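## Task

Remove the black key fob from the drawer of the small wooden box and set it directly on the table surface, touching nothing but the table. Then close the drawer. The box must stay roughly where it started, with the same heading, and the other item must remain inside the drawer.

## Robot and tools

ROBOT. Two arms, left_arm and right_arm, each on a tilted plate carried by one shared metal frame behind them. A plate and its half of the frame count as part of that arm in any "too close" message. Calibrated bases in the scene frame: left_arm (+0.048, +0.320, +0.317) m, quat_wxyz (+0.957, -0.123, +0.264, +0.004); right_arm (+0.034, -0.209, +0.317) m, quat_wxyz (+0.957, +0.118, +0.266, +0.011). Joint limits (rad), base to gripper: waist -2.618 to 3.054, shoulder 0.000 to 3.142, elbow 0.000 to 3.142 (straight at 2.901), wrist pitch -1.571 to 1.571, wrist yaw -1.571 to 1.571, wrist roll -2.094 to 2.094.

FRAMES. One scene frame for everything: origin at table-top height, halfway between the nominal bases; +x points out over the table, +y toward left_arm, +z up. Arm names do not match image left/right. Each gripper's fingers extend along its own +z and spread along its own y. end_effector_position is the spot between the pads, just under 1 cm behind the tips. Reported positions and orientations may be off by a few centimetres, worse at long reach.

ROW FORMAT. Every commanded row holds 16 numbers, both arms always: left_arm x, y, z (metres), qw, qx, qy, qz (unit quaternion, w first), opening; then the same eight for right_arm. Position and quaternion are an absolute target pose in the scene frame, not an offset. Opening runs from -1 (shut, 0 mm gap) to +1 (fully open, about 87 mm); 0.5 gives about 69 mm, 0 about 43 mm, -0.5 about 18 mm. To keep an arm still or keep its heading, resend the exact pose from the last result before it was meant to stay, in every row.

TOOLS.
execute_actions(actions, cameras): actions is a list with at most one item. An empty list just reads the state (with pictures). {"rows": [...], "steps": n} plays up to 15 rows, one per 1/30 s control step, n from 5 to 15 (default 15); the final row repeats to fill n. Each target must lie within 0.6 m of that arm's last reported position along each of its gripper axes, or the call is rejected and nothing moves. {"steps": n} alone waits up to 300 steps counted from the previous result, including your reply time. The result is read 5 steps before the action ends; those steps run afterwards.
move(target, speed, blend, blocking, cameras): target is one 16-number row or a list of up to 15 rows (no 0.6 m limit). The grippers travel straight lines to each row, all finishing together, taking at least 0.5 s and stopped at 10 s total. speed is m/s, 0.002 to 2.9, default 0.25 (rotation up to twice that in rad/s), one value or one per row. blend (m) rounds corners between listed rows; 0 by default. blocking=false returns about 0.5 s in. Paths do not avoid obstacles or the other arm. The result adds a "move:" line: done, off_target, moving, held or fault, plus limits (paced = pose was clipped; held = steps were withheld). Done means within 10 mm and 2 degrees; neither done nor off_target tells you about contact.
wait(seconds 0 to 10, cameras): lets time run; returns early if a move finishes.
stop(cameras): brakes the current move; fingers keep moving.
zoom_image(camera, region [x0, y0, x1, y1] pixels, max 504x504): closer look at the latest image of cam_high, cam_low, cam_left_wrist or cam_right_wrist.
The next task appears in its result.

RESULTS. Per arm: end_effector_position, end_effector_quat_wxyz, Joint positions (last number is the gripper, 0 closed to 1 open), Joint velocities ("within noise" when at rest), Joint torques (signed toward larger joint values; joints 1 to 3 wrap at ±28 N m), grip_measured (same scale as opening, error up to about 0.043), and Hand target (the pose now being driven toward). MOTOR HOT appears at 75 °C; at 90 °C an OVER-TEMPERATURE FAULT folds that arm and it stays idle; at 100 °C it falls. Cameras are 672x504; calibration matrices are given, fixed cameras may be slightly shifted and wrist images may lag.

CONTROL NOTES. Orientation commands are clipped to 40 degrees from the current one each step. Friction and gravity can leave the gripper low, short or tilted, so check pose after each motion and correct. Keep paths away from an arm's own base and avoid putting the wrist near the waist axis, or the shoulder posture may flip. Faster motion means more lag and overshoot.

GRASPING. Fingers go to where grip_measured reads your value. Note grip_measured when the pads first touch, then command about 0.04 lower for a firm hold; less reduction holds more softly. Force tops out near 20 N per pad; a quick close can squeeze harder.

AVOID. Dropping items or releasing them while moving, slamming, striking or pressing hard, grippers colliding or pinching the other arm's fingers (this can end the scene), anything leaving the table, shifting or turning the box, knocking the second item out, and long stretched or loaded poses that overheat motors. Loose objects may occasionally be nudged by the scene.

Each tool is called after "Emit:" in YAML: its name, and indented under it one key for each argument.

## Session

Emit:
execute_actions:
  actions: []

Scene clock: 0.00 s of 6000.00 s.
left_arm: end_effector_position=(+0.0997, +0.1270, +0.2928) grip_measured=+1.000 end_effector_quat_wxyz=(-0.035, +0.687, +0.534, -0.491) | right_arm: end_effector_position=(+0.4544, -0.2631, +0.1802) grip_measured=+1.000 end_effector_quat_wxyz=(+0.210, +0.029, +0.971, -0.113)
Joint positions: left_arm=[-0.98 1.553 0.577 -0.527 0.448 0.878 1] | right_arm=[0.037 1.58 0.906 0.109 0.457 -0.116 1]
Joint velocities: within noise
Joint torques (N m): no reading
Motor temperatures (°C): left_arm=[26 35 37 31 25 28 24] | right_arm=[25 31 31 31 29 29 29]
Heat: left arm: 37 °C; right arm: 31 °C.
Hand target: left_arm +0.1017, +0.1257, +0.2933; -0.031, +0.687, +0.534, -0.491 | right_arm +0.4616, -0.2645, +0.1866; +0.222, +0.034, +0.968, -0.113

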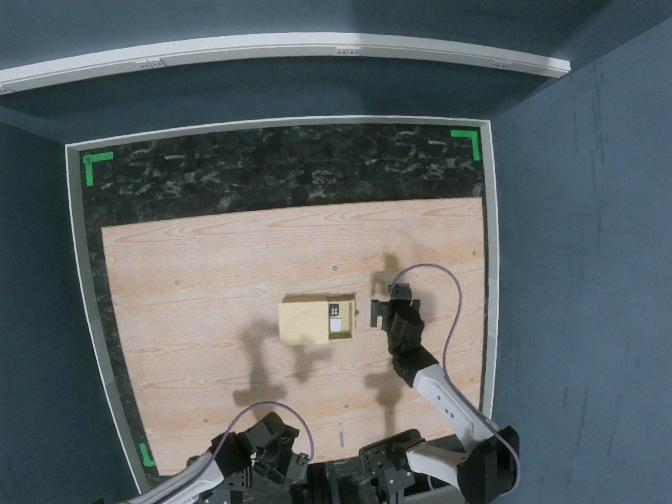

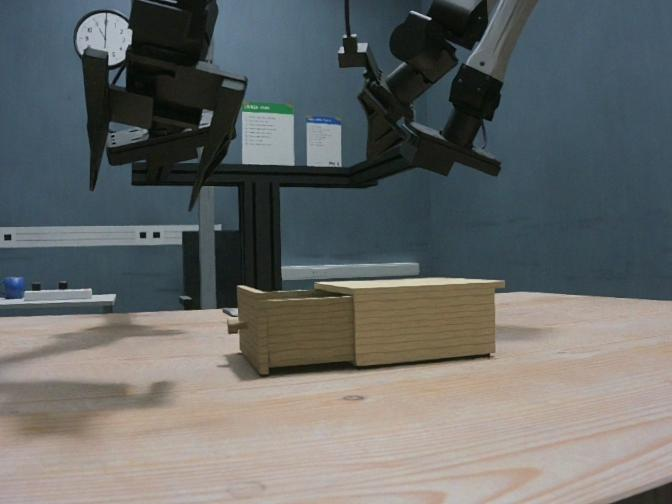

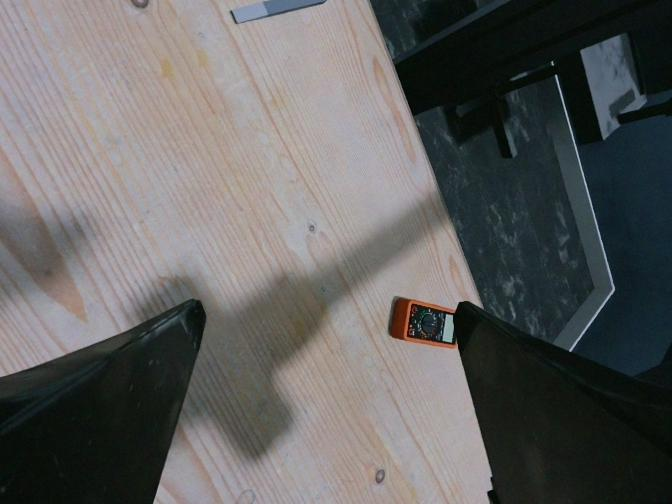

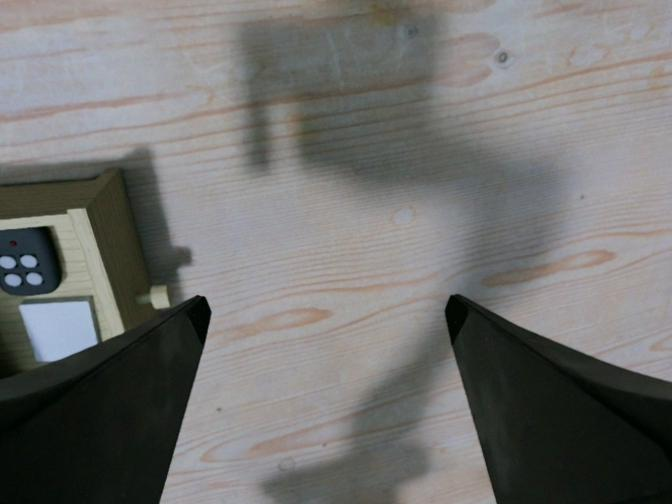

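Emit:
move:
  target: [0.0997,0.127,0.2928,-0.035,0.687,0.534,-0.491,1,0.425,-0.11,0.17,0,0,1,0,0.0]

Scene clock: 2.60 s of 6000.00 s.
left_arm: end_effector_position=(+0.0997, +0.1270, +0.2928) grip_measured=+1.000 end_effector_quat_wxyz=(-0.035, +0.687, +0.534, -0.491) | right_arm: end_effector_position=(+0.4233, -0.1171, +0.1715) grip_measured=+0.000 end_effector_quat_wxyz=(+0.003, -0.001, +1.000, -0.006)
Joint positions: left_arm=[-0.98 1.553 0.577 -0.527 0.448 0.878 1] | right_arm=[0.313 1.901 1.369 -0.577 0.398 0.241 0.5]
Joint velocities: within noise
Joint torques (N m): left_arm=[-3.21 -4.07 3.74 0.43 0.53 0.17] | right_arm=[5.31 -7.24 7.41 0.12 -0.07 -0.04]
Motor temperatures (°C): left_arm=[26 36 38 31 25 28 24] | right_arm=[25 32 32 31 29 29 29]
Heat: left arm: 38 °C; right arm: 32 °C.
Hand target: left_arm +0.0997, +0.1270, +0.2927; -0.035, +0.687, +0.534, -0.491 | right_arm +0.4249, -0.1101, +0.1700; +0.000, +0.000, +1.000, +0.000
Off the commanded pose: left_arm 0.000 m, 0 deg | right_arm 0.007 m, 1 deg.
Kept back: nothing.
move: done
camera_calibration:
cam_right_wrist: T_world_to_cam=[[0.0229607, -0.99969, 0.00958432, -0.130174], [-0.642469, -0.00740959, 0.766276, 0.159355], [-0.765968, -0.0237519, -0.64244, 0.568039], [0, 0, 0, 1]] pos_world=[0.540469, -0.115461, 0.244069]

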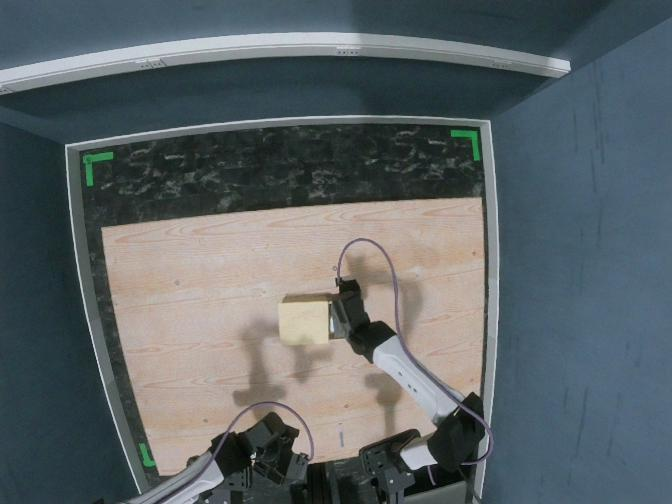

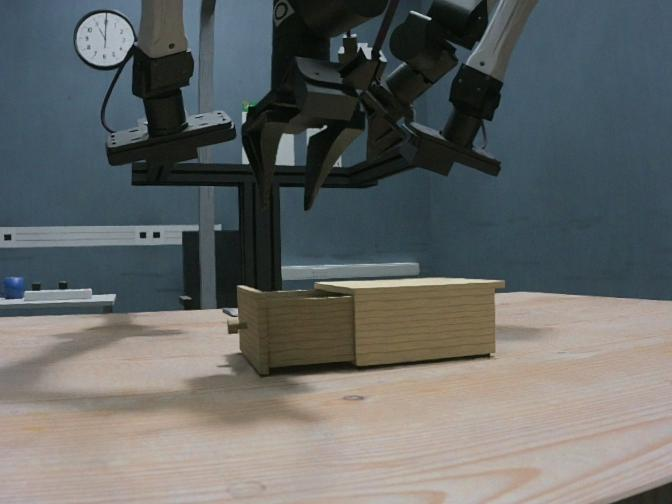

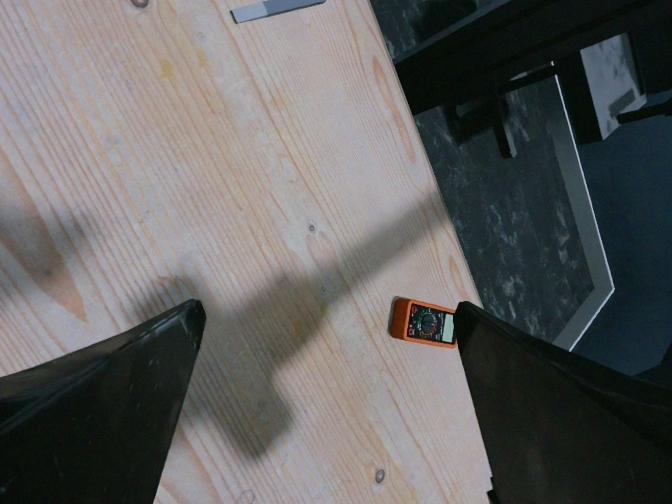

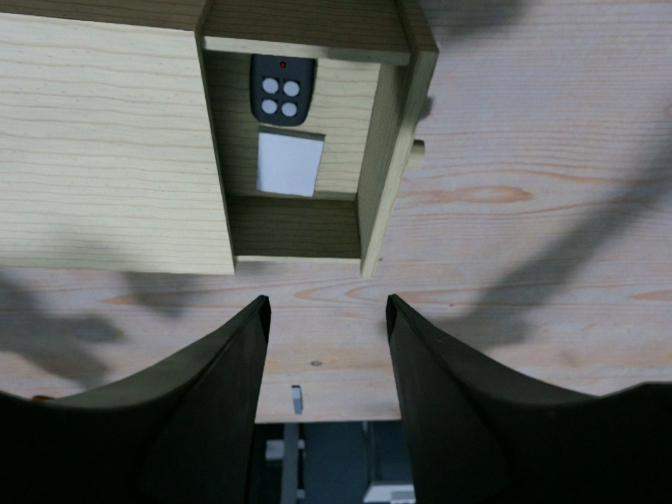

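Emit:
move:
  target:
    - [0.0997,0.127,0.2928,-0.035,0.687,0.534,-0.491,1,0.398,-0.125,0.12,0,0,1,0,-1]
    - [0.0997,0.127,0.2928,-0.035,0.687,0.534,-0.491,1,0.398,-0.127,0.045,0,0,1,0,-1]

Emit:
move:
  target: [0.0997,0.127,0.2928,-0.035,0.687,0.534,-0.491,1,0.398,-0.163,0.045,0,0,1,0,-1]
  speed: 0.06

Scene clock: 5.20 s of 6000.00 s.
left_arm: end_effector_position=(+0.0997, +0.1270, +0.2928) grip_measured=+1.000 end_effector_quat_wxyz=(-0.035, +0.687, +0.534, -0.491) | right_arm: end_effector_position=(+0.3921, -0.1274, +0.0502) grip_measured=-0.973 end_effector_quat_wxyz=(-0.008, -0.002, +1.000, -0.004)
Joint positions: left_arm=[-0.98 1.553 0.577 -0.527 0.448 0.878 1] | right_arm=[0.19 2.181 1.291 -0.199 0.335 0.13 0.013]
Joint velocities: within noise
Joint torques (N m): left_arm=[-3.22 -4.08 3.74 0.43 0.53 0.19] | right_arm=[3.7 -7.66 4.51 0.36 -0.05 -0.2]
Motor temperatures (°C): left_arm=[26 36 38 31 25 28 24] | right_arm=[25 32 32 31 29 29 29]
Heat: left arm: 38 °C; right arm: 32 °C.
Hand target: left_arm +0.0997, +0.1270, +0.2927; -0.035, +0.687, +0.534, -0.491 | right_arm +0.3980, -0.1270, +0.0453; +0.000, +0.000, +1.000, +0.000
Off the commanded pose: left_arm 0.000 m, 0 deg | right_arm 0.008 m, 1 deg.
Kept back: nothing.
move: done
camera_calibration:
cam_right_wrist: T_world_to_cam=[[0.0249441, -0.999672, 0.00577017, -0.139259], [-0.625743, -0.0111118, 0.77995, 0.224452], [-0.77963, -0.0230658, -0.625815, 0.470623], [0, 0, 0, 1]] pos_world=[0.510835, -0.125864, 0.120265]

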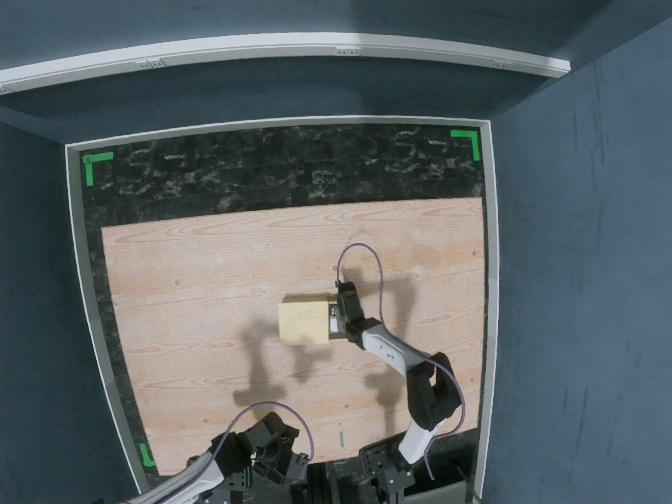

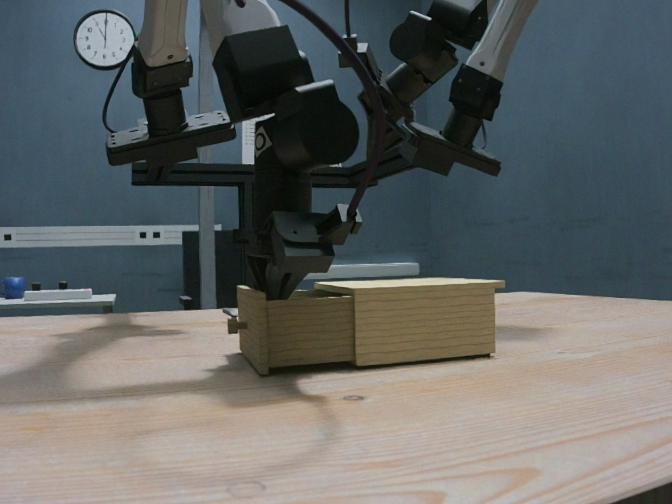

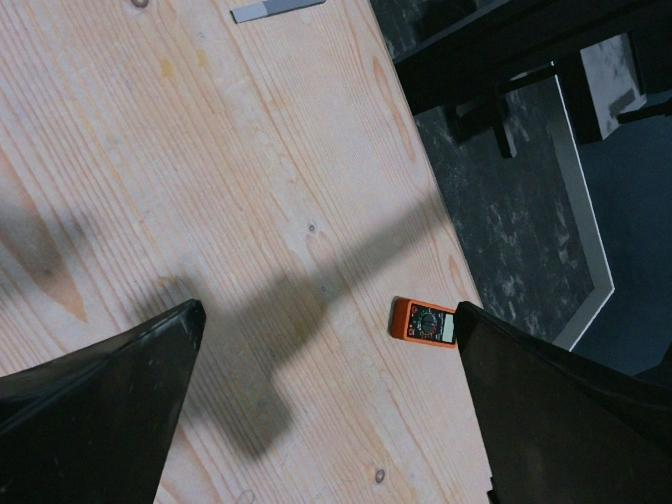

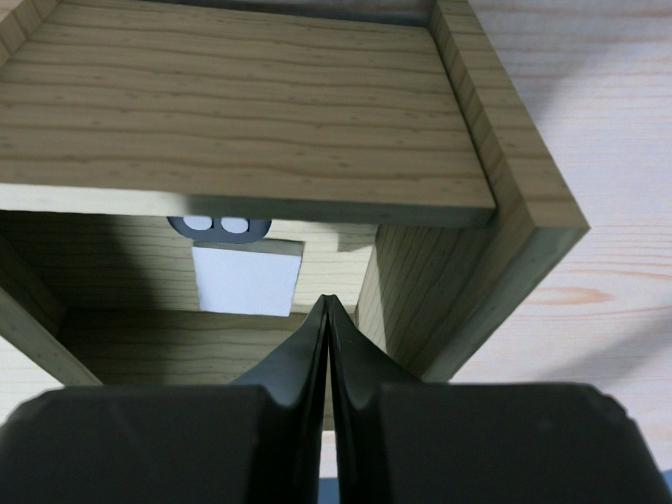

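Scene clock: 6.20 s of 6000.00 s.
left_arm: end_effector_position=(+0.0997, +0.1270, +0.2928) grip_measured=+1.000 end_effector_quat_wxyz=(-0.035, +0.687, +0.534, -0.491) | right_arm: end_effector_position=(+0.3896, -0.1393, +0.0418) grip_measured=-0.973 end_effector_quat_wxyz=(-0.013, -0.002, +1.000, +0.027)
Joint positions: left_arm=[-0.98 1.553 0.577 -0.527 0.448 0.878 1] | right_arm=[0.13 2.181 1.274 -0.17 0.245 0.075 0.013]
Joint velocities: within noise
Joint torques (N m): left_arm=[-3.22 -4.07 3.77 0.42 0.53 0.17] | right_arm=[1.17 -11.02 1.88 0.23 0.43 -0.44]
Motor temperatures (°C): left_arm=[26 36 38 31 25 28 24] | right_arm=[25 32 32 31 29 29 29]
Heat: left arm: 38 °C; right arm: 32 °C.
Hand target: left_arm +0.0997, +0.1270, +0.2927; -0.035, +0.687, +0.534, -0.491 | right_arm +0.3975, -0.1626, +0.0451; -0.001, +0.000, +1.000, +0.000
Off the commanded pose: left_arm 0.000 m, 0 deg | right_arm 0.025 m, 3 deg.
Kept back: nothing.
move: off_target (right_arm)
camera_calibration:
cam_right_wrist: T_world_to_cam=[[0.0239582, -0.998121, -0.0563977, -0.147869], [-0.617907, -0.0591322, 0.784024, 0.219475], [-0.785886, 0.0160647, -0.618163, 0.470761], [0, 0, 0, 1]] pos_world=[0.509122, -0.142176, 0.110594]

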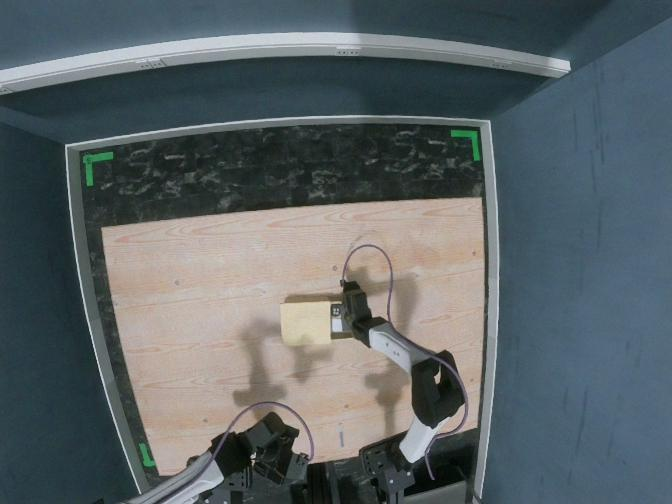

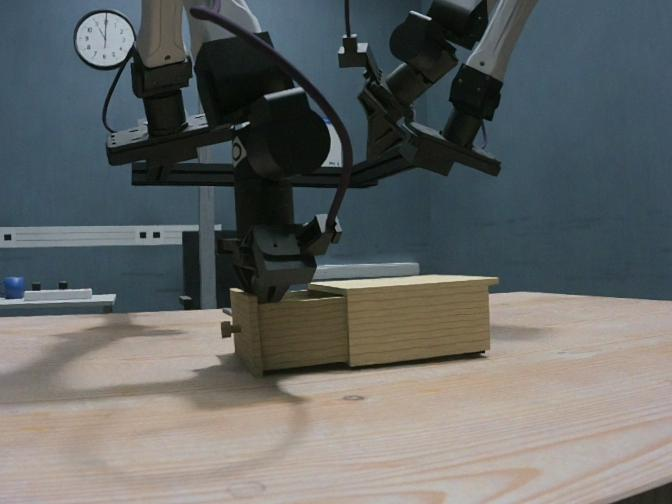

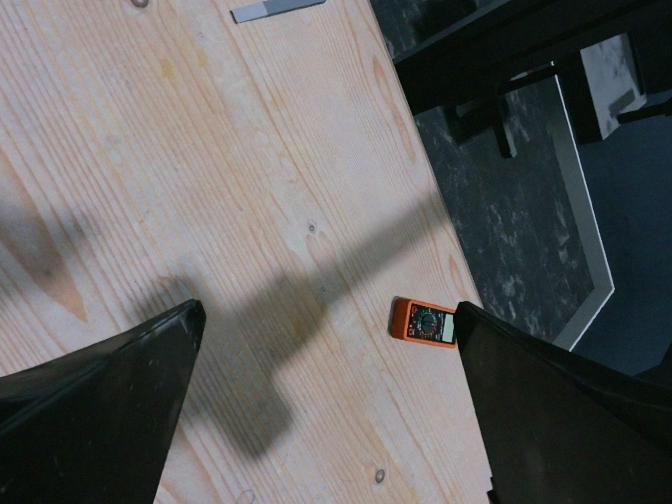

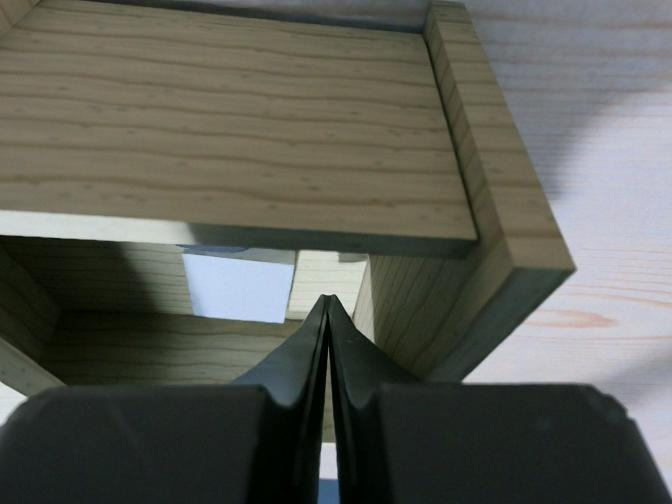

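Emit:
move:
  target:
    - [0.0997,0.127,0.2928,-0.035,0.687,0.534,-0.491,1,0.395,-0.132,0.05,0,0,1,0,-1]
    - [0.0997,0.127,0.2928,-0.035,0.687,0.534,-0.491,1,0.41,-0.13,0.15,0,0,1,0,-1]
    - [0.0997,0.127,0.2928,-0.035,0.687,0.534,-0.491,1,0.425,-0.105,0.17,0,0.7071,0.7071,0,0.2]
  speed: [0.15,0.3,0.6]
  blend: [0.005,0.02,0]

Emit:
zoom_image:
  camera: "cam_low"
  region: [180, 80, 516, 400]

Scene clock: 11.23 s of 6000.00 s.
left_arm: end_effector_position=(+0.0997, +0.1270, +0.2928) grip_measured=+1.000 end_effector_quat_wxyz=(-0.035, +0.687, +0.534, -0.491) | right_arm: end_effector_position=(+0.4128, -0.1045, +0.1565) grip_measured=+0.200 end_effector_quat_wxyz=(-0.020, +0.701, +0.712, -0.017)
Joint positions: left_arm=[-0.98 1.553 0.577 -0.527 0.448 0.878 1] | right_arm=[0.239 1.805 1.133 -0.47 0.34 1.748 0.6]
Joint velocities: within noise
Joint torques (N m): left_arm=[-3.21 -4.11 3.78 0.43 0.54 0.18] | right_arm=[4.89 -11.06 3.47 0.11 0.24 -0.08]
Motor temperatures (°C): left_arm=[26 36 38 31 25 28 24] | right_arm=[26 34 32 31 29 29 29]
Heat: left arm: 38 °C; right arm: 34 °C.
Hand target: left_arm +0.0997, +0.1270, +0.2927; -0.035, +0.687, +0.534, -0.491 | right_arm +0.4249, -0.1050, +0.1698; +0.000, +0.707, +0.707, +0.000
Off the commanded pose: left_arm 0.000 m, 0 deg | right_arm 0.018 m, 3 deg.
Kept back: nothing.
move: off_target (right_arm); target 3's new opening was sent with right_arm's hand 0.018 m and 3 deg from that target
camera_calibration:
cam_right_wrist: T_world_to_cam=[[-0.998045, -0.0360358, 0.0510609, 0.398454], [0.0165536, 0.635412, 0.771996, -0.0415609], [-0.0602642, 0.771332, -0.633573, 0.341105], [0, 0, 0, 1]] pos_world=[0.41892, -0.222339, 0.227855]

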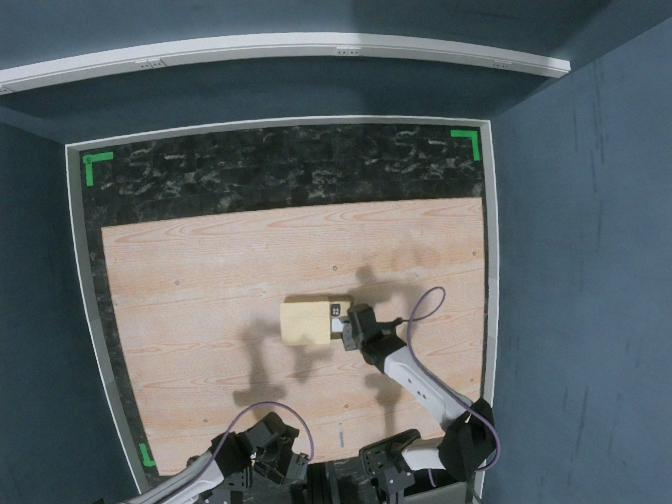

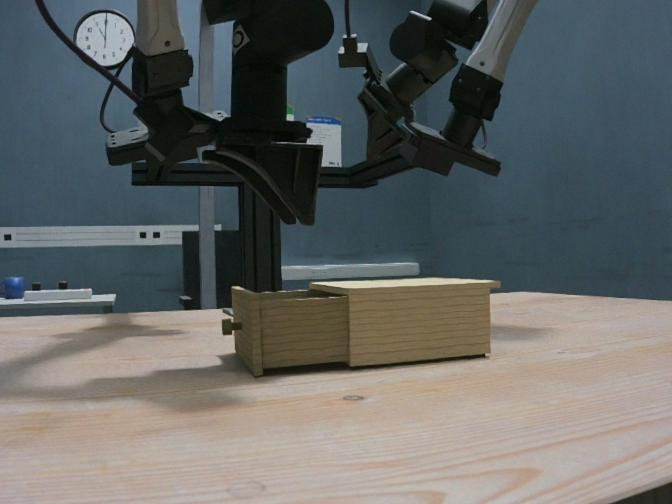

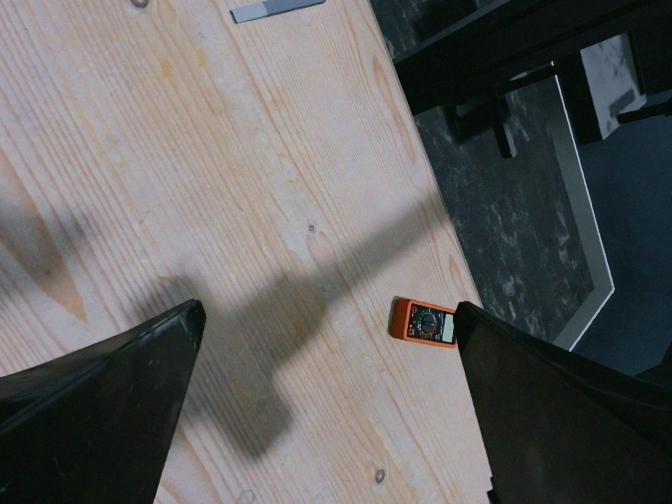

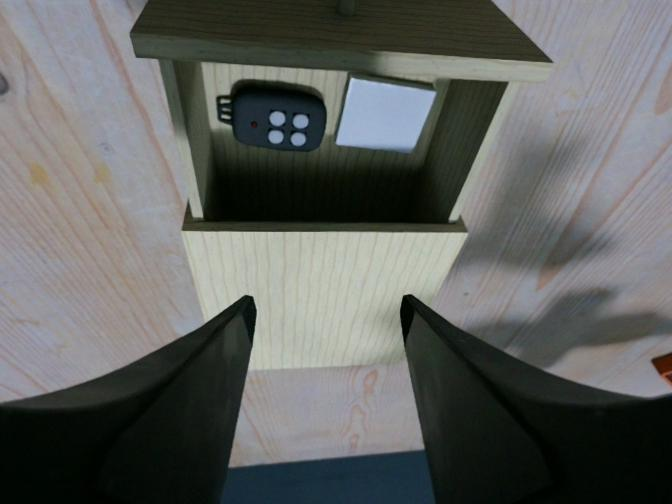

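Scaled by 1.500 from the camera's 672x504 image, which has a finer 960x720 frame.

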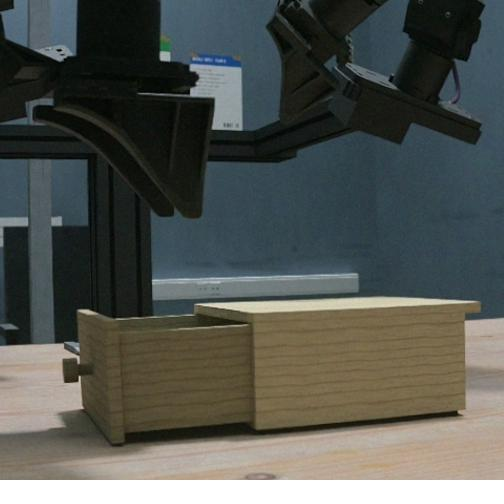

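Emit:
move:
  target:
    - [0.0997,0.127,0.2928,-0.035,0.687,0.534,-0.491,1,0.390,-0.135,0.12,0,0.7071,0.7071,0,-1]
    - [0.0997,0.127,0.2928,-0.035,0.687,0.534,-0.491,1,0.386,-0.137,0.045,0,0.7071,0.7071,0,-1]
  cameras: ["cam_right_wrist","cam_low"]

Scene clock: 14.27 s of 6000.00 s.
left_arm: end_effector_position=(+0.0997, +0.1270, +0.2928) grip_measured=+1.000 end_effector_quat_wxyz=(-0.035, +0.687, +0.534, -0.491) | right_arm: end_effector_position=(+0.3811, -0.1257, +0.0540) grip_measured=-0.973 end_effector_quat_wxyz=(-0.017, +0.704, +0.710, +0.008)
Joint positions: left_arm=[-0.98 1.553 0.577 -0.527 0.448 0.878 1] | right_arm=[0.083 2.052 0.985 0.012 0.24 1.595 0.013]
Joint velocities: within noise
Joint torques (N m): left_arm=[-3.21 -4.1 3.77 0.44 0.53 0.18] | right_arm=[1.35 -5.87 2.95 0.36 0.28 -0.22]
Motor temperatures (°C): left_arm=[26 36 38 31 25 28 24] | right_arm=[26 34 32 31 29 29 29]
Heat: left arm: 38 °C; right arm: 34 °C.
Hand target: left_arm +0.0997, +0.1270, +0.2927; -0.035, +0.687, +0.534, -0.491 | right_arm +0.3857, -0.1371, +0.0457; +0.000, +0.707, +0.707, +0.000
Off the commanded pose: left_arm 0.000 m, 0 deg | right_arm 0.015 m, 2 deg.
Kept back: nothing.
move: off_target (right_arm)
camera_calibration:
cam_right_wrist: T_world_to_cam=[[-0.999482, -0.0303657, 0.0106543, 0.374744], [-0.0100806, 0.60985, 0.792453, 0.0574326], [-0.0305609, 0.791935, -0.60984, 0.280646], [0, 0, 0, 1]] pos_world=[0.383706, -0.2459, 0.121644]
Images, in order (width x height): cam_low 672x504, cam_right_wrist 672x504.

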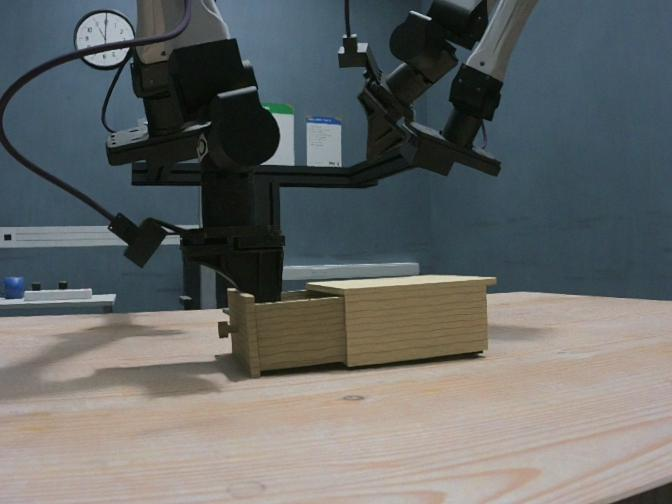

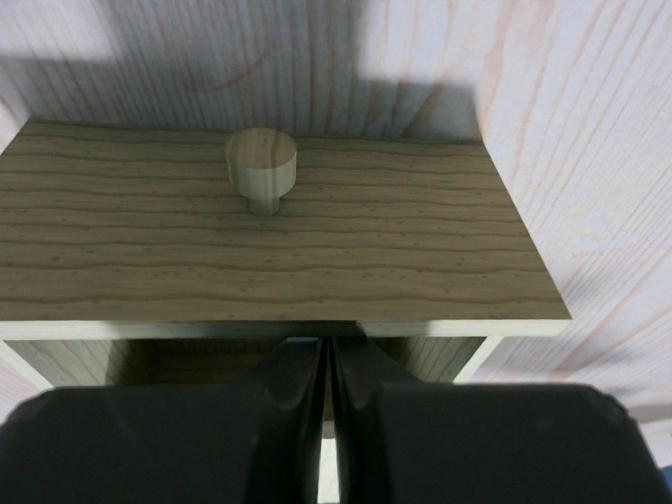

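Emit:
move:
  target:
    - [0.0997,0.127,0.2928,-0.035,0.687,0.534,-0.491,1,0.388,-0.147,0.040,0,0.7071,0.7071,0,-1]
    - [0.0997,0.127,0.2928,-0.035,0.687,0.534,-0.491,1,0.388,-0.147,0.022,0,0.7071,0.7071,0,-1]
  speed: 0.08
  cameras: ["cam_right_wrist","cam_low"]

Scene clock: 15.27 s of 6000.00 s.
left_arm: end_effector_position=(+0.0997, +0.1270, +0.2928) grip_measured=+1.000 end_effector_quat_wxyz=(-0.035, +0.687, +0.534, -0.491) | right_arm: end_effector_position=(+0.3867, -0.1156, +0.0461) grip_measured=-0.973 end_effector_quat_wxyz=(-0.043, +0.698, +0.714, +0.038)
Joint positions: left_arm=[-0.98 1.553 0.577 -0.527 0.448 0.878 1] | right_arm=[0.064 2.098 1.023 0.031 0.153 1.563 0.013]
Joint velocities: within noise
Joint torques (N m): left_arm=[-3.19 -4.11 3.78 0.43 0.53 0.18] | right_arm=[-0.87 -4.67 2.84 0.52 0.93 -0.32]
Motor temperatures (°C): left_arm=[26 36 38 31 25 28 24] | right_arm=[26 34 32 31 29 29 29]
Heat: left arm: 38 °C; right arm: 34 °C.
Hand target: left_arm +0.0997, +0.1270, +0.2927; -0.035, +0.687, +0.534, -0.491 | right_arm +0.3861, -0.1471, +0.0256; -0.002, +0.707, +0.707, -0.001
Off the commanded pose: left_arm 0.000 m, 0 deg | right_arm 0.040 m, 7 deg.
Kept back: nothing.
move: off_target (right_arm)
camera_calibration:
cam_right_wrist: T_world_to_cam=[[-0.999069, -0.0431222, 0.00105936, 0.379507], [-0.0226546, 0.54545, 0.837837, 0.0529132], [-0.0367072, 0.837033, -0.54592, 0.272623], [0, 0, 0, 1]] pos_world=[0.39036, -0.240691, 0.104096]
Images, in order (width x height): cam_low 672x504, cam_right_wrist 672x504.

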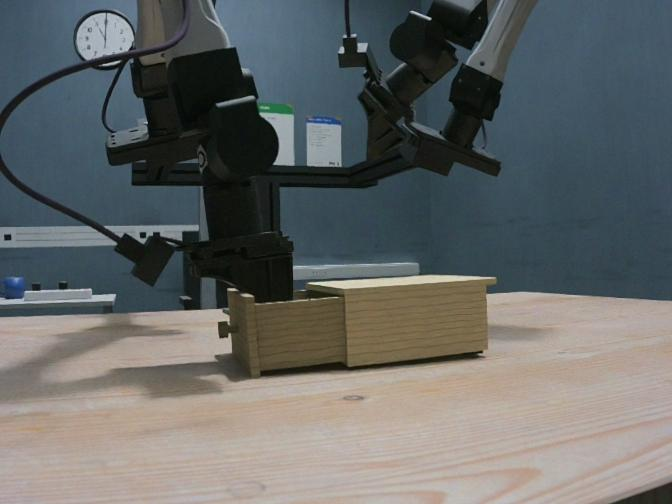

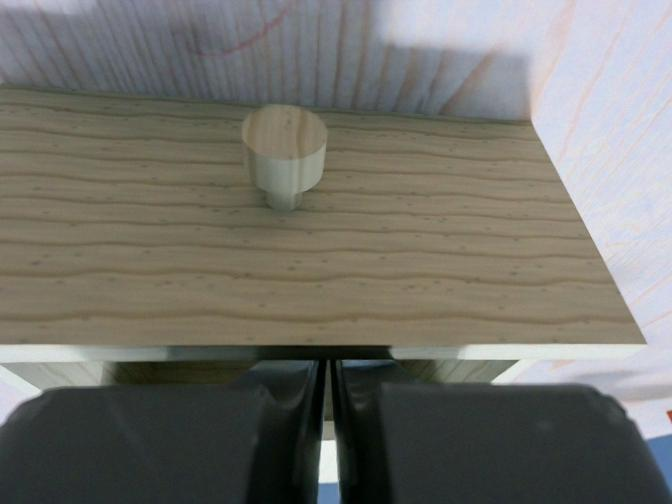

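Emit:
move:
  target:
    - [0.0997,0.127,0.2928,-0.035,0.687,0.534,-0.491,1,0.388,-0.11,0.14,0,0.7071,0.7071,0,-1]
    - [0.0997,0.127,0.2928,-0.035,0.687,0.534,-0.491,1,0.43,-0.105,0.13,0.259,0,0.966,0,-1]
    - [0.0997,0.127,0.2928,-0.035,0.687,0.534,-0.491,1,0.433,-0.105,0.045,0.259,0,0.966,0,-1]
  speed: [0.25,0.6,0.2]
  cameras: ["cam_right_wrist","cam_low","cam_high"]

Emit:
zoom_image:
  camera: "cam_high"
  region: [270, 270, 390, 360]

Scene clock: 19.50 s of 6000.00 s.
left_arm: end_effector_position=(+0.0997, +0.1270, +0.2928) grip_measured=+1.000 end_effector_quat_wxyz=(-0.035, +0.687, +0.534, -0.491) | right_arm: end_effector_position=(+0.4292, -0.1048, +0.0494) grip_measured=-0.973 end_effector_quat_wxyz=(+0.253, +0.000, +0.968, -0.003)
Joint positions: left_arm=[-0.98 1.553 0.577 -0.527 0.448 0.878 1] | right_arm=[0.264 2.183 0.918 0.72 0.418 -0.018 0.013]
Joint velocities: within noise
Joint torques (N m): left_arm=[-3.22 -4.05 3.74 0.43 0.53 0.17] | right_arm=[3.74 -6.37 3.02 1.25 -0.17 -0.21]
Motor temperatures (°C): left_arm=[26 37 38 31 25 28 24] | right_arm=[26 35 32 31 29 29 29]
Heat: left arm: 38 °C; right arm: 35 °C.
Hand target: left_arm +0.0997, +0.1270, +0.2927; -0.035, +0.687, +0.534, -0.491 | right_arm +0.4328, -0.1050, +0.0451; +0.259, +0.000, +0.966, +0.000
Off the commanded pose: left_arm 0.000 m, 0 deg | right_arm 0.006 m, 1 deg.
Kept back: nothing.
move: done
camera_calibration:
cam_right_wrist: T_world_to_cam=[[0.0180526, -0.999723, 0.015083, -0.114949], [-0.933007, -0.0114214, 0.359677, 0.401174], [-0.359405, -0.0205656, -0.932955, 0.334612], [0, 0, 0, 1]] pos_world=[0.496635, -0.103454, 0.169619]
Images, in order (width x height): cam_high 672x504, cam_low 672x504, cam_right_wrist 672x504.

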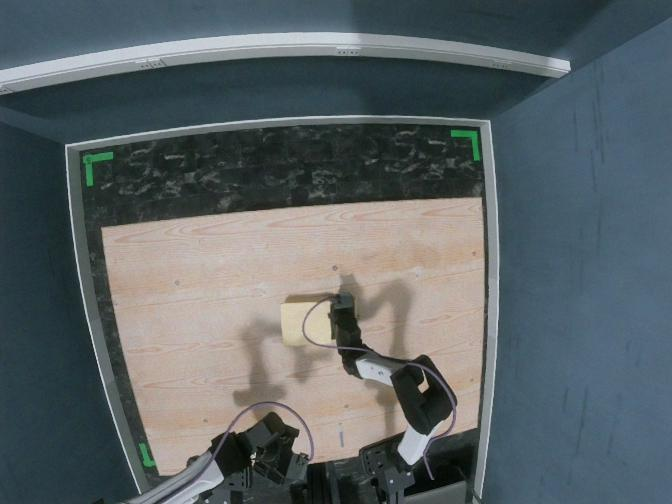

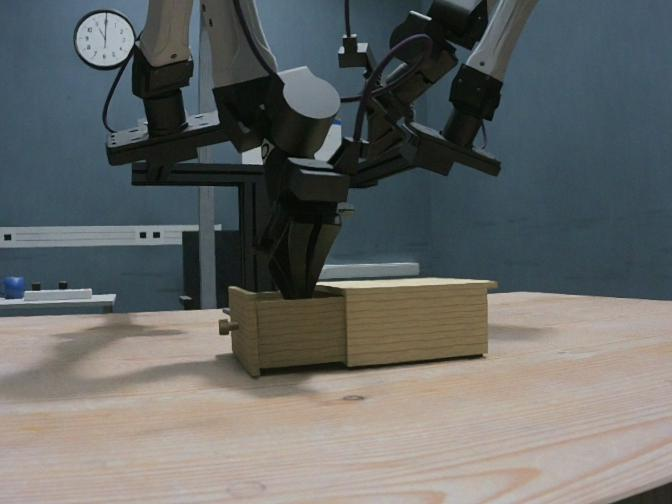

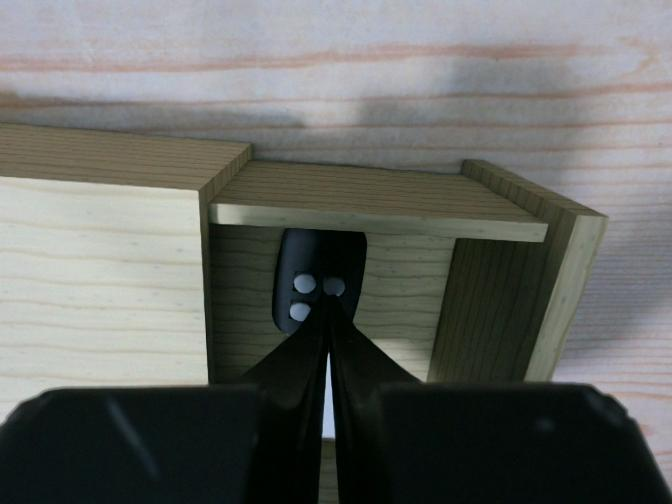

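Scaled by 4.200 from the camera's 672x504 image, which has a finer 960x720 frame.

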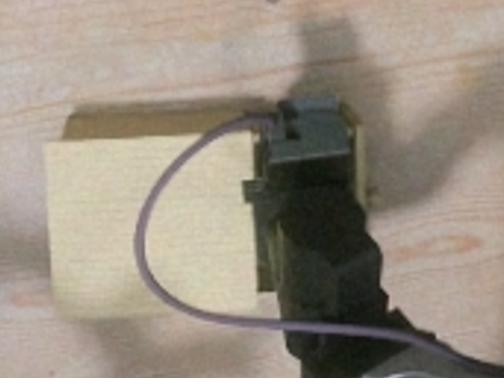

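Emit:
move:
  target:
    - [0.0997,0.127,0.2928,-0.035,0.687,0.534,-0.491,1,0.437,-0.105,0.022,0.259,0,0.966,0,-1]
    - [0.0997,0.127,0.2928,-0.035,0.687,0.534,-0.491,1,0.437,-0.127,0.016,0.259,0,0.966,0,-1]
  speed: 0.07
  cameras: ["cam_right_wrist","cam_low"]

Scene clock: 20.80 s of 6000.00 s.
left_arm: end_effector_position=(+0.0997, +0.1270, +0.2928) grip_measured=+1.000 end_effector_quat_wxyz=(-0.035, +0.687, +0.534, -0.491) | right_arm: end_effector_position=(+0.4317, -0.1062, +0.0391) grip_measured=-0.973 end_effector_quat_wxyz=(+0.259, -0.018, +0.966, +0.003)
Joint positions: left_arm=[-0.98 1.553 0.577 -0.527 0.448 0.878 1] | right_arm=[0.244 2.222 0.933 0.762 0.38 -0.064 0.013]
Joint velocities: within noise
Joint torques (N m): left_arm=[-3.22 -4.1 3.78 0.42 0.53 0.18] | right_arm=[-2.4 -3.62 4.93 1.41 -0.49 -0.23]
Motor temperatures (°C): left_arm=[26 37 38 31 25 28 24] | right_arm=[26 35 32 31 29 29 29]
Heat: left arm: 38 °C; right arm: 35 °C.
Hand target: left_arm +0.0997, +0.1270, +0.2927; -0.035, +0.687, +0.534, -0.491 | right_arm +0.4349, -0.1279, +0.0188; +0.259, +0.000, +0.966, -0.001
Off the commanded pose: left_arm 0.000 m, 0 deg | right_arm 0.032 m, 2 deg.
Kept back: nothing.
move: off_target (right_arm)
camera_calibration:
cam_right_wrist: T_world_to_cam=[[0.0541469, -0.998453, 0.0126569, -0.131661], [-0.936379, -0.0463703, 0.347913, 0.405342], [-0.346788, -0.0306901, -0.937441, 0.319639], [0, 0, 0, 1]] pos_world=[0.49753, -0.102852, 0.160285]
Images, in order (width x height): cam_low 672x504, cam_right_wrist 672x504.

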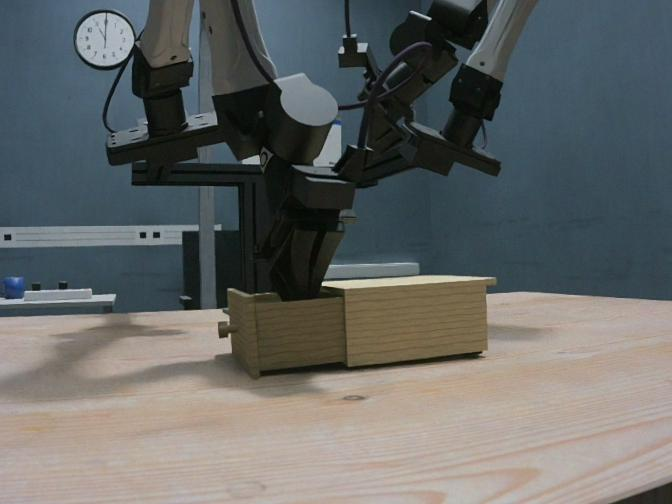

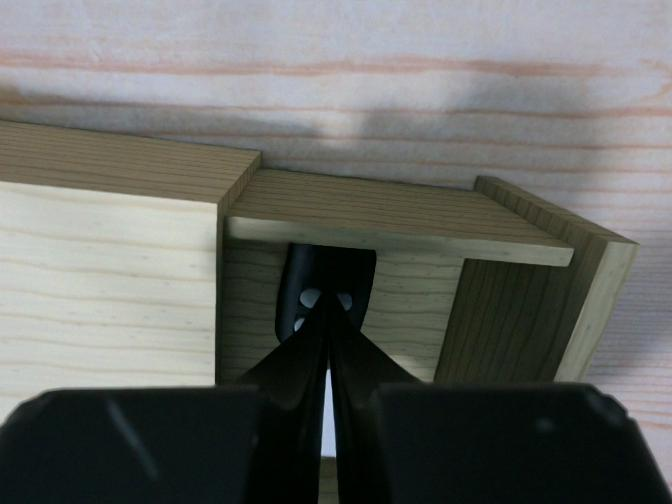

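Emit:
move:
  target: [0.0997,0.127,0.2928,-0.035,0.687,0.534,-0.491,1,0.437,-0.145,0.032,0.259,0,0.966,0,-1]
  speed: 0.08
  cameras: ["cam_right_wrist","cam_low"]

Scene clock: 21.80 s of 6000.00 s.
left_arm: end_effector_position=(+0.0997, +0.1270, +0.2928) grip_measured=+1.000 end_effector_quat_wxyz=(-0.035, +0.687, +0.534, -0.491) | right_arm: end_effector_position=(+0.4316, -0.1088, +0.0401) grip_measured=-0.973 end_effector_quat_wxyz=(+0.261, -0.018, +0.964, +0.049)
Joint positions: left_arm=[-0.98 1.553 0.577 -0.527 0.448 0.878 1] | right_arm=[0.195 2.196 0.903 0.774 0.248 -0.066 0.013]
Joint velocities: within noise
Joint torques (N m): left_arm=[-3.18 -4.11 3.77 0.43 0.53 0.18] | right_arm=[-0.94 -7.72 2.56 1.08 0.53 -0.36]
Motor temperatures (°C): left_arm=[26 37 38 31 25 28 24] | right_arm=[26 35 32 31 29 29 29]
Heat: left arm: 38 °C; right arm: 35 °C.
Hand target: left_arm +0.0997, +0.1270, +0.2927; -0.035, +0.687, +0.534, -0.491 | right_arm +0.4357, -0.1443, +0.0332; +0.258, +0.000, +0.966, +0.000
Off the commanded pose: left_arm 0.000 m, 0 deg | right_arm 0.037 m, 6 deg.
Kept back: nothing.
move: off_target (right_arm)
camera_calibration:
cam_right_wrist: T_world_to_cam=[[0.0782481, -0.993958, -0.0769671, -0.140618], [-0.935643, -0.0998708, 0.338522, 0.399138], [-0.344163, 0.045525, -0.937805, 0.327615], [0, 0, 0, 1]] pos_world=[0.497208, -0.114821, 0.161299]
Images, in order (width x height): cam_low 672x504, cam_right_wrist 672x504.

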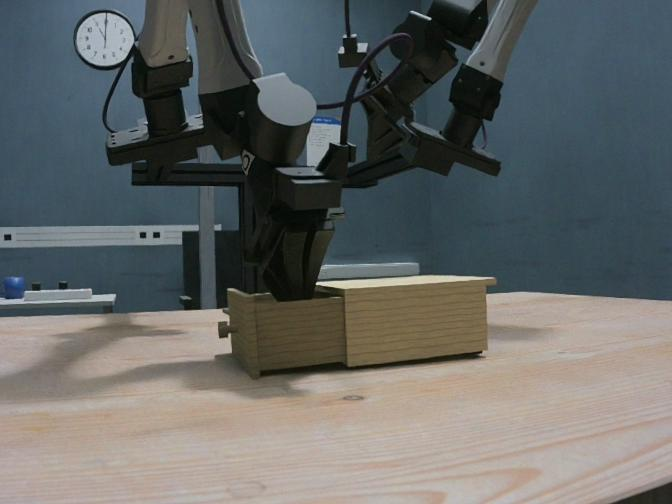

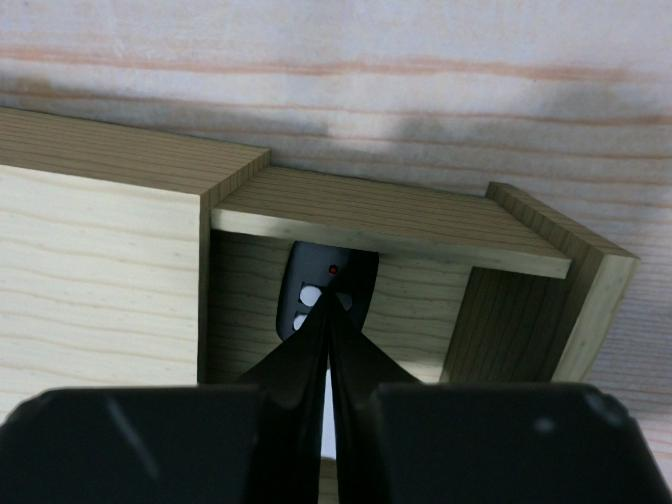

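Emit:
move:
  target: [0.0997,0.127,0.2928,-0.035,0.687,0.534,-0.491,1,0.437,-0.168,0.034,0.259,0,0.966,0,-1]
  speed: 0.08
  cameras: ["cam_right_wrist","cam_low"]

Scene clock: 23.00 s of 6000.00 s.
left_arm: end_effector_position=(+0.0997, +0.1270, +0.2928) grip_measured=+1.000 end_effector_quat_wxyz=(-0.035, +0.687, +0.534, -0.491) | right_arm: end_effector_position=(+0.4312, -0.1493, +0.0345) grip_measured=-0.973 end_effector_quat_wxyz=(+0.255, -0.003, +0.966, +0.032)
Joint positions: left_arm=[-0.98 1.553 0.577 -0.527 0.448 0.878 1] | right_arm=[0.101 2.171 0.882 0.773 0.207 -0.091 0.013]
Joint velocities: within noise
Joint torques (N m): left_arm=[-3.23 -4.05 3.74 0.43 0.54 0.16] | right_arm=[1.62 -8.2 2.29 1.05 0.38 -0.43]
Motor temperatures (°C): left_arm=[26 37 38 30 25 28 24] | right_arm=[26 35 32 31 29 29 29]
Heat: left arm: 38 °C; right arm: 35 °C.
Hand target: left_arm +0.0997, +0.1270, +0.2927; -0.035, +0.687, +0.534, -0.491 | right_arm +0.4365, -0.1678, +0.0343; +0.258, +0.000, +0.966, +0.000
Off the commanded pose: left_arm 0.000 m, 0 deg | right_arm 0.020 m, 4 deg.
Kept back: nothing.
move: off_target (right_arm)
camera_calibration:
cam_right_wrist: T_world_to_cam=[[0.0403243, -0.997792, -0.052767, -0.166358], [-0.934109, -0.0563924, 0.352505, 0.401931], [-0.354703, 0.0350756, -0.934321, 0.326934], [0, 0, 0, 1]] pos_world=[0.498121, -0.154793, 0.155]
Images, in order (width x height): cam_low 672x504, cam_right_wrist 672x504.

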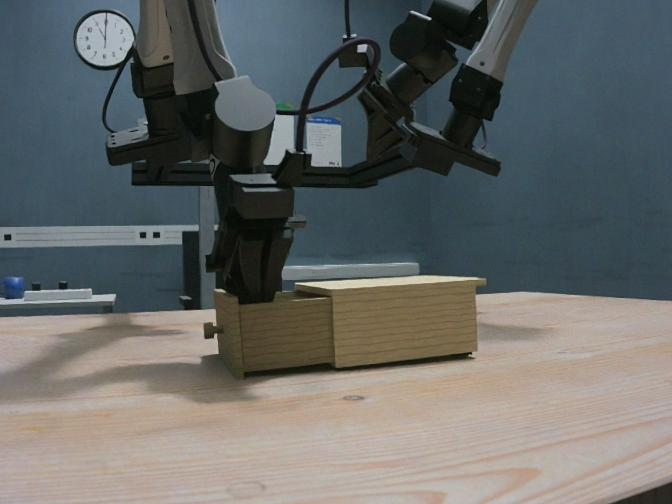

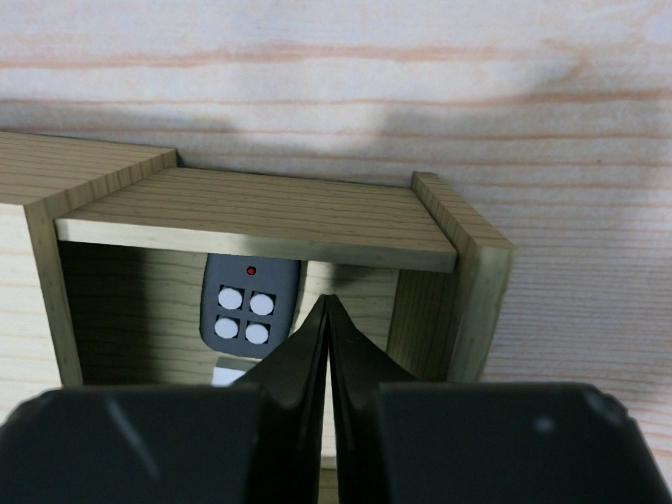

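Emit:
move:
  target:
    - [0.0997,0.127,0.2928,-0.035,0.687,0.534,-0.491,1,0.43,-0.14,0.105,0.258,0.018,0.964,0.0674,-1]
    - [0.0997,0.127,0.2928,-0.035,0.687,0.534,-0.491,1,0.433,-0.122,0.10,0.258,0.018,0.964,0.0674,0.12]
  speed: 0.2
  cameras: ["cam_right_wrist","cam_low"]

Scene clock: 25.03 s of 6000.00 s.
left_arm: end_effector_position=(+0.0997, +0.1270, +0.2928) grip_measured=+1.000 end_effector_quat_wxyz=(-0.035, +0.687, +0.534, -0.491) | right_arm: end_effector_position=(+0.4283, -0.1246, +0.0990) grip_measured=+0.120 end_effector_quat_wxyz=(+0.254, +0.014, +0.965, +0.067)
Joint positions: left_arm=[-0.98 1.553 0.577 -0.527 0.448 0.878 1] | right_arm=[0.192 1.925 0.773 0.624 0.227 0.005 0.56]
Joint velocities: within noise
Joint torques (N m): left_arm=[-3.21 -4.08 3.78 0.42 0.53 0.18] | right_arm=[4.15 -6.99 3.84 0.99 -0.02 -0.04]
Motor temperatures (°C): left_arm=[27 37 39 30 25 28 24] | right_arm=[26 35 32 31 29 29 29]
Heat: left arm: 39 °C; right arm: 35 °C.
Hand target: left_arm +0.0997, +0.1270, +0.2927; -0.035, +0.687, +0.534, -0.491 | right_arm +0.4330, -0.1219, +0.1001; +0.258, +0.018, +0.964, +0.068
Off the commanded pose: left_arm 0.000 m, 0 deg | right_arm 0.005 m, 1 deg.
Kept back: nothing.
move: done
camera_calibration:
cam_right_wrist: T_world_to_cam=[[0.0260732, -0.991469, -0.127707, -0.123804], [-0.934493, -0.069544, 0.349122, 0.376733], [-0.355025, 0.110239, -0.928334, 0.394218], [0, 0, 0, 1]] pos_world=[0.495239, -0.140007, 0.218629]
Images, in order (width x height): cam_low 672x504, cam_right_wrist 672x504.

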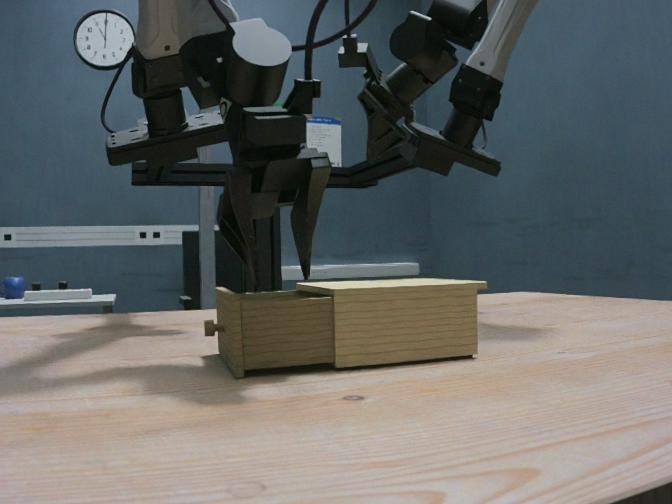

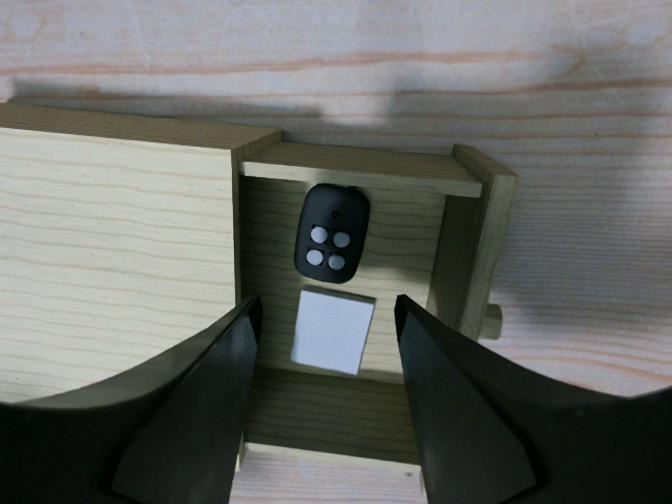

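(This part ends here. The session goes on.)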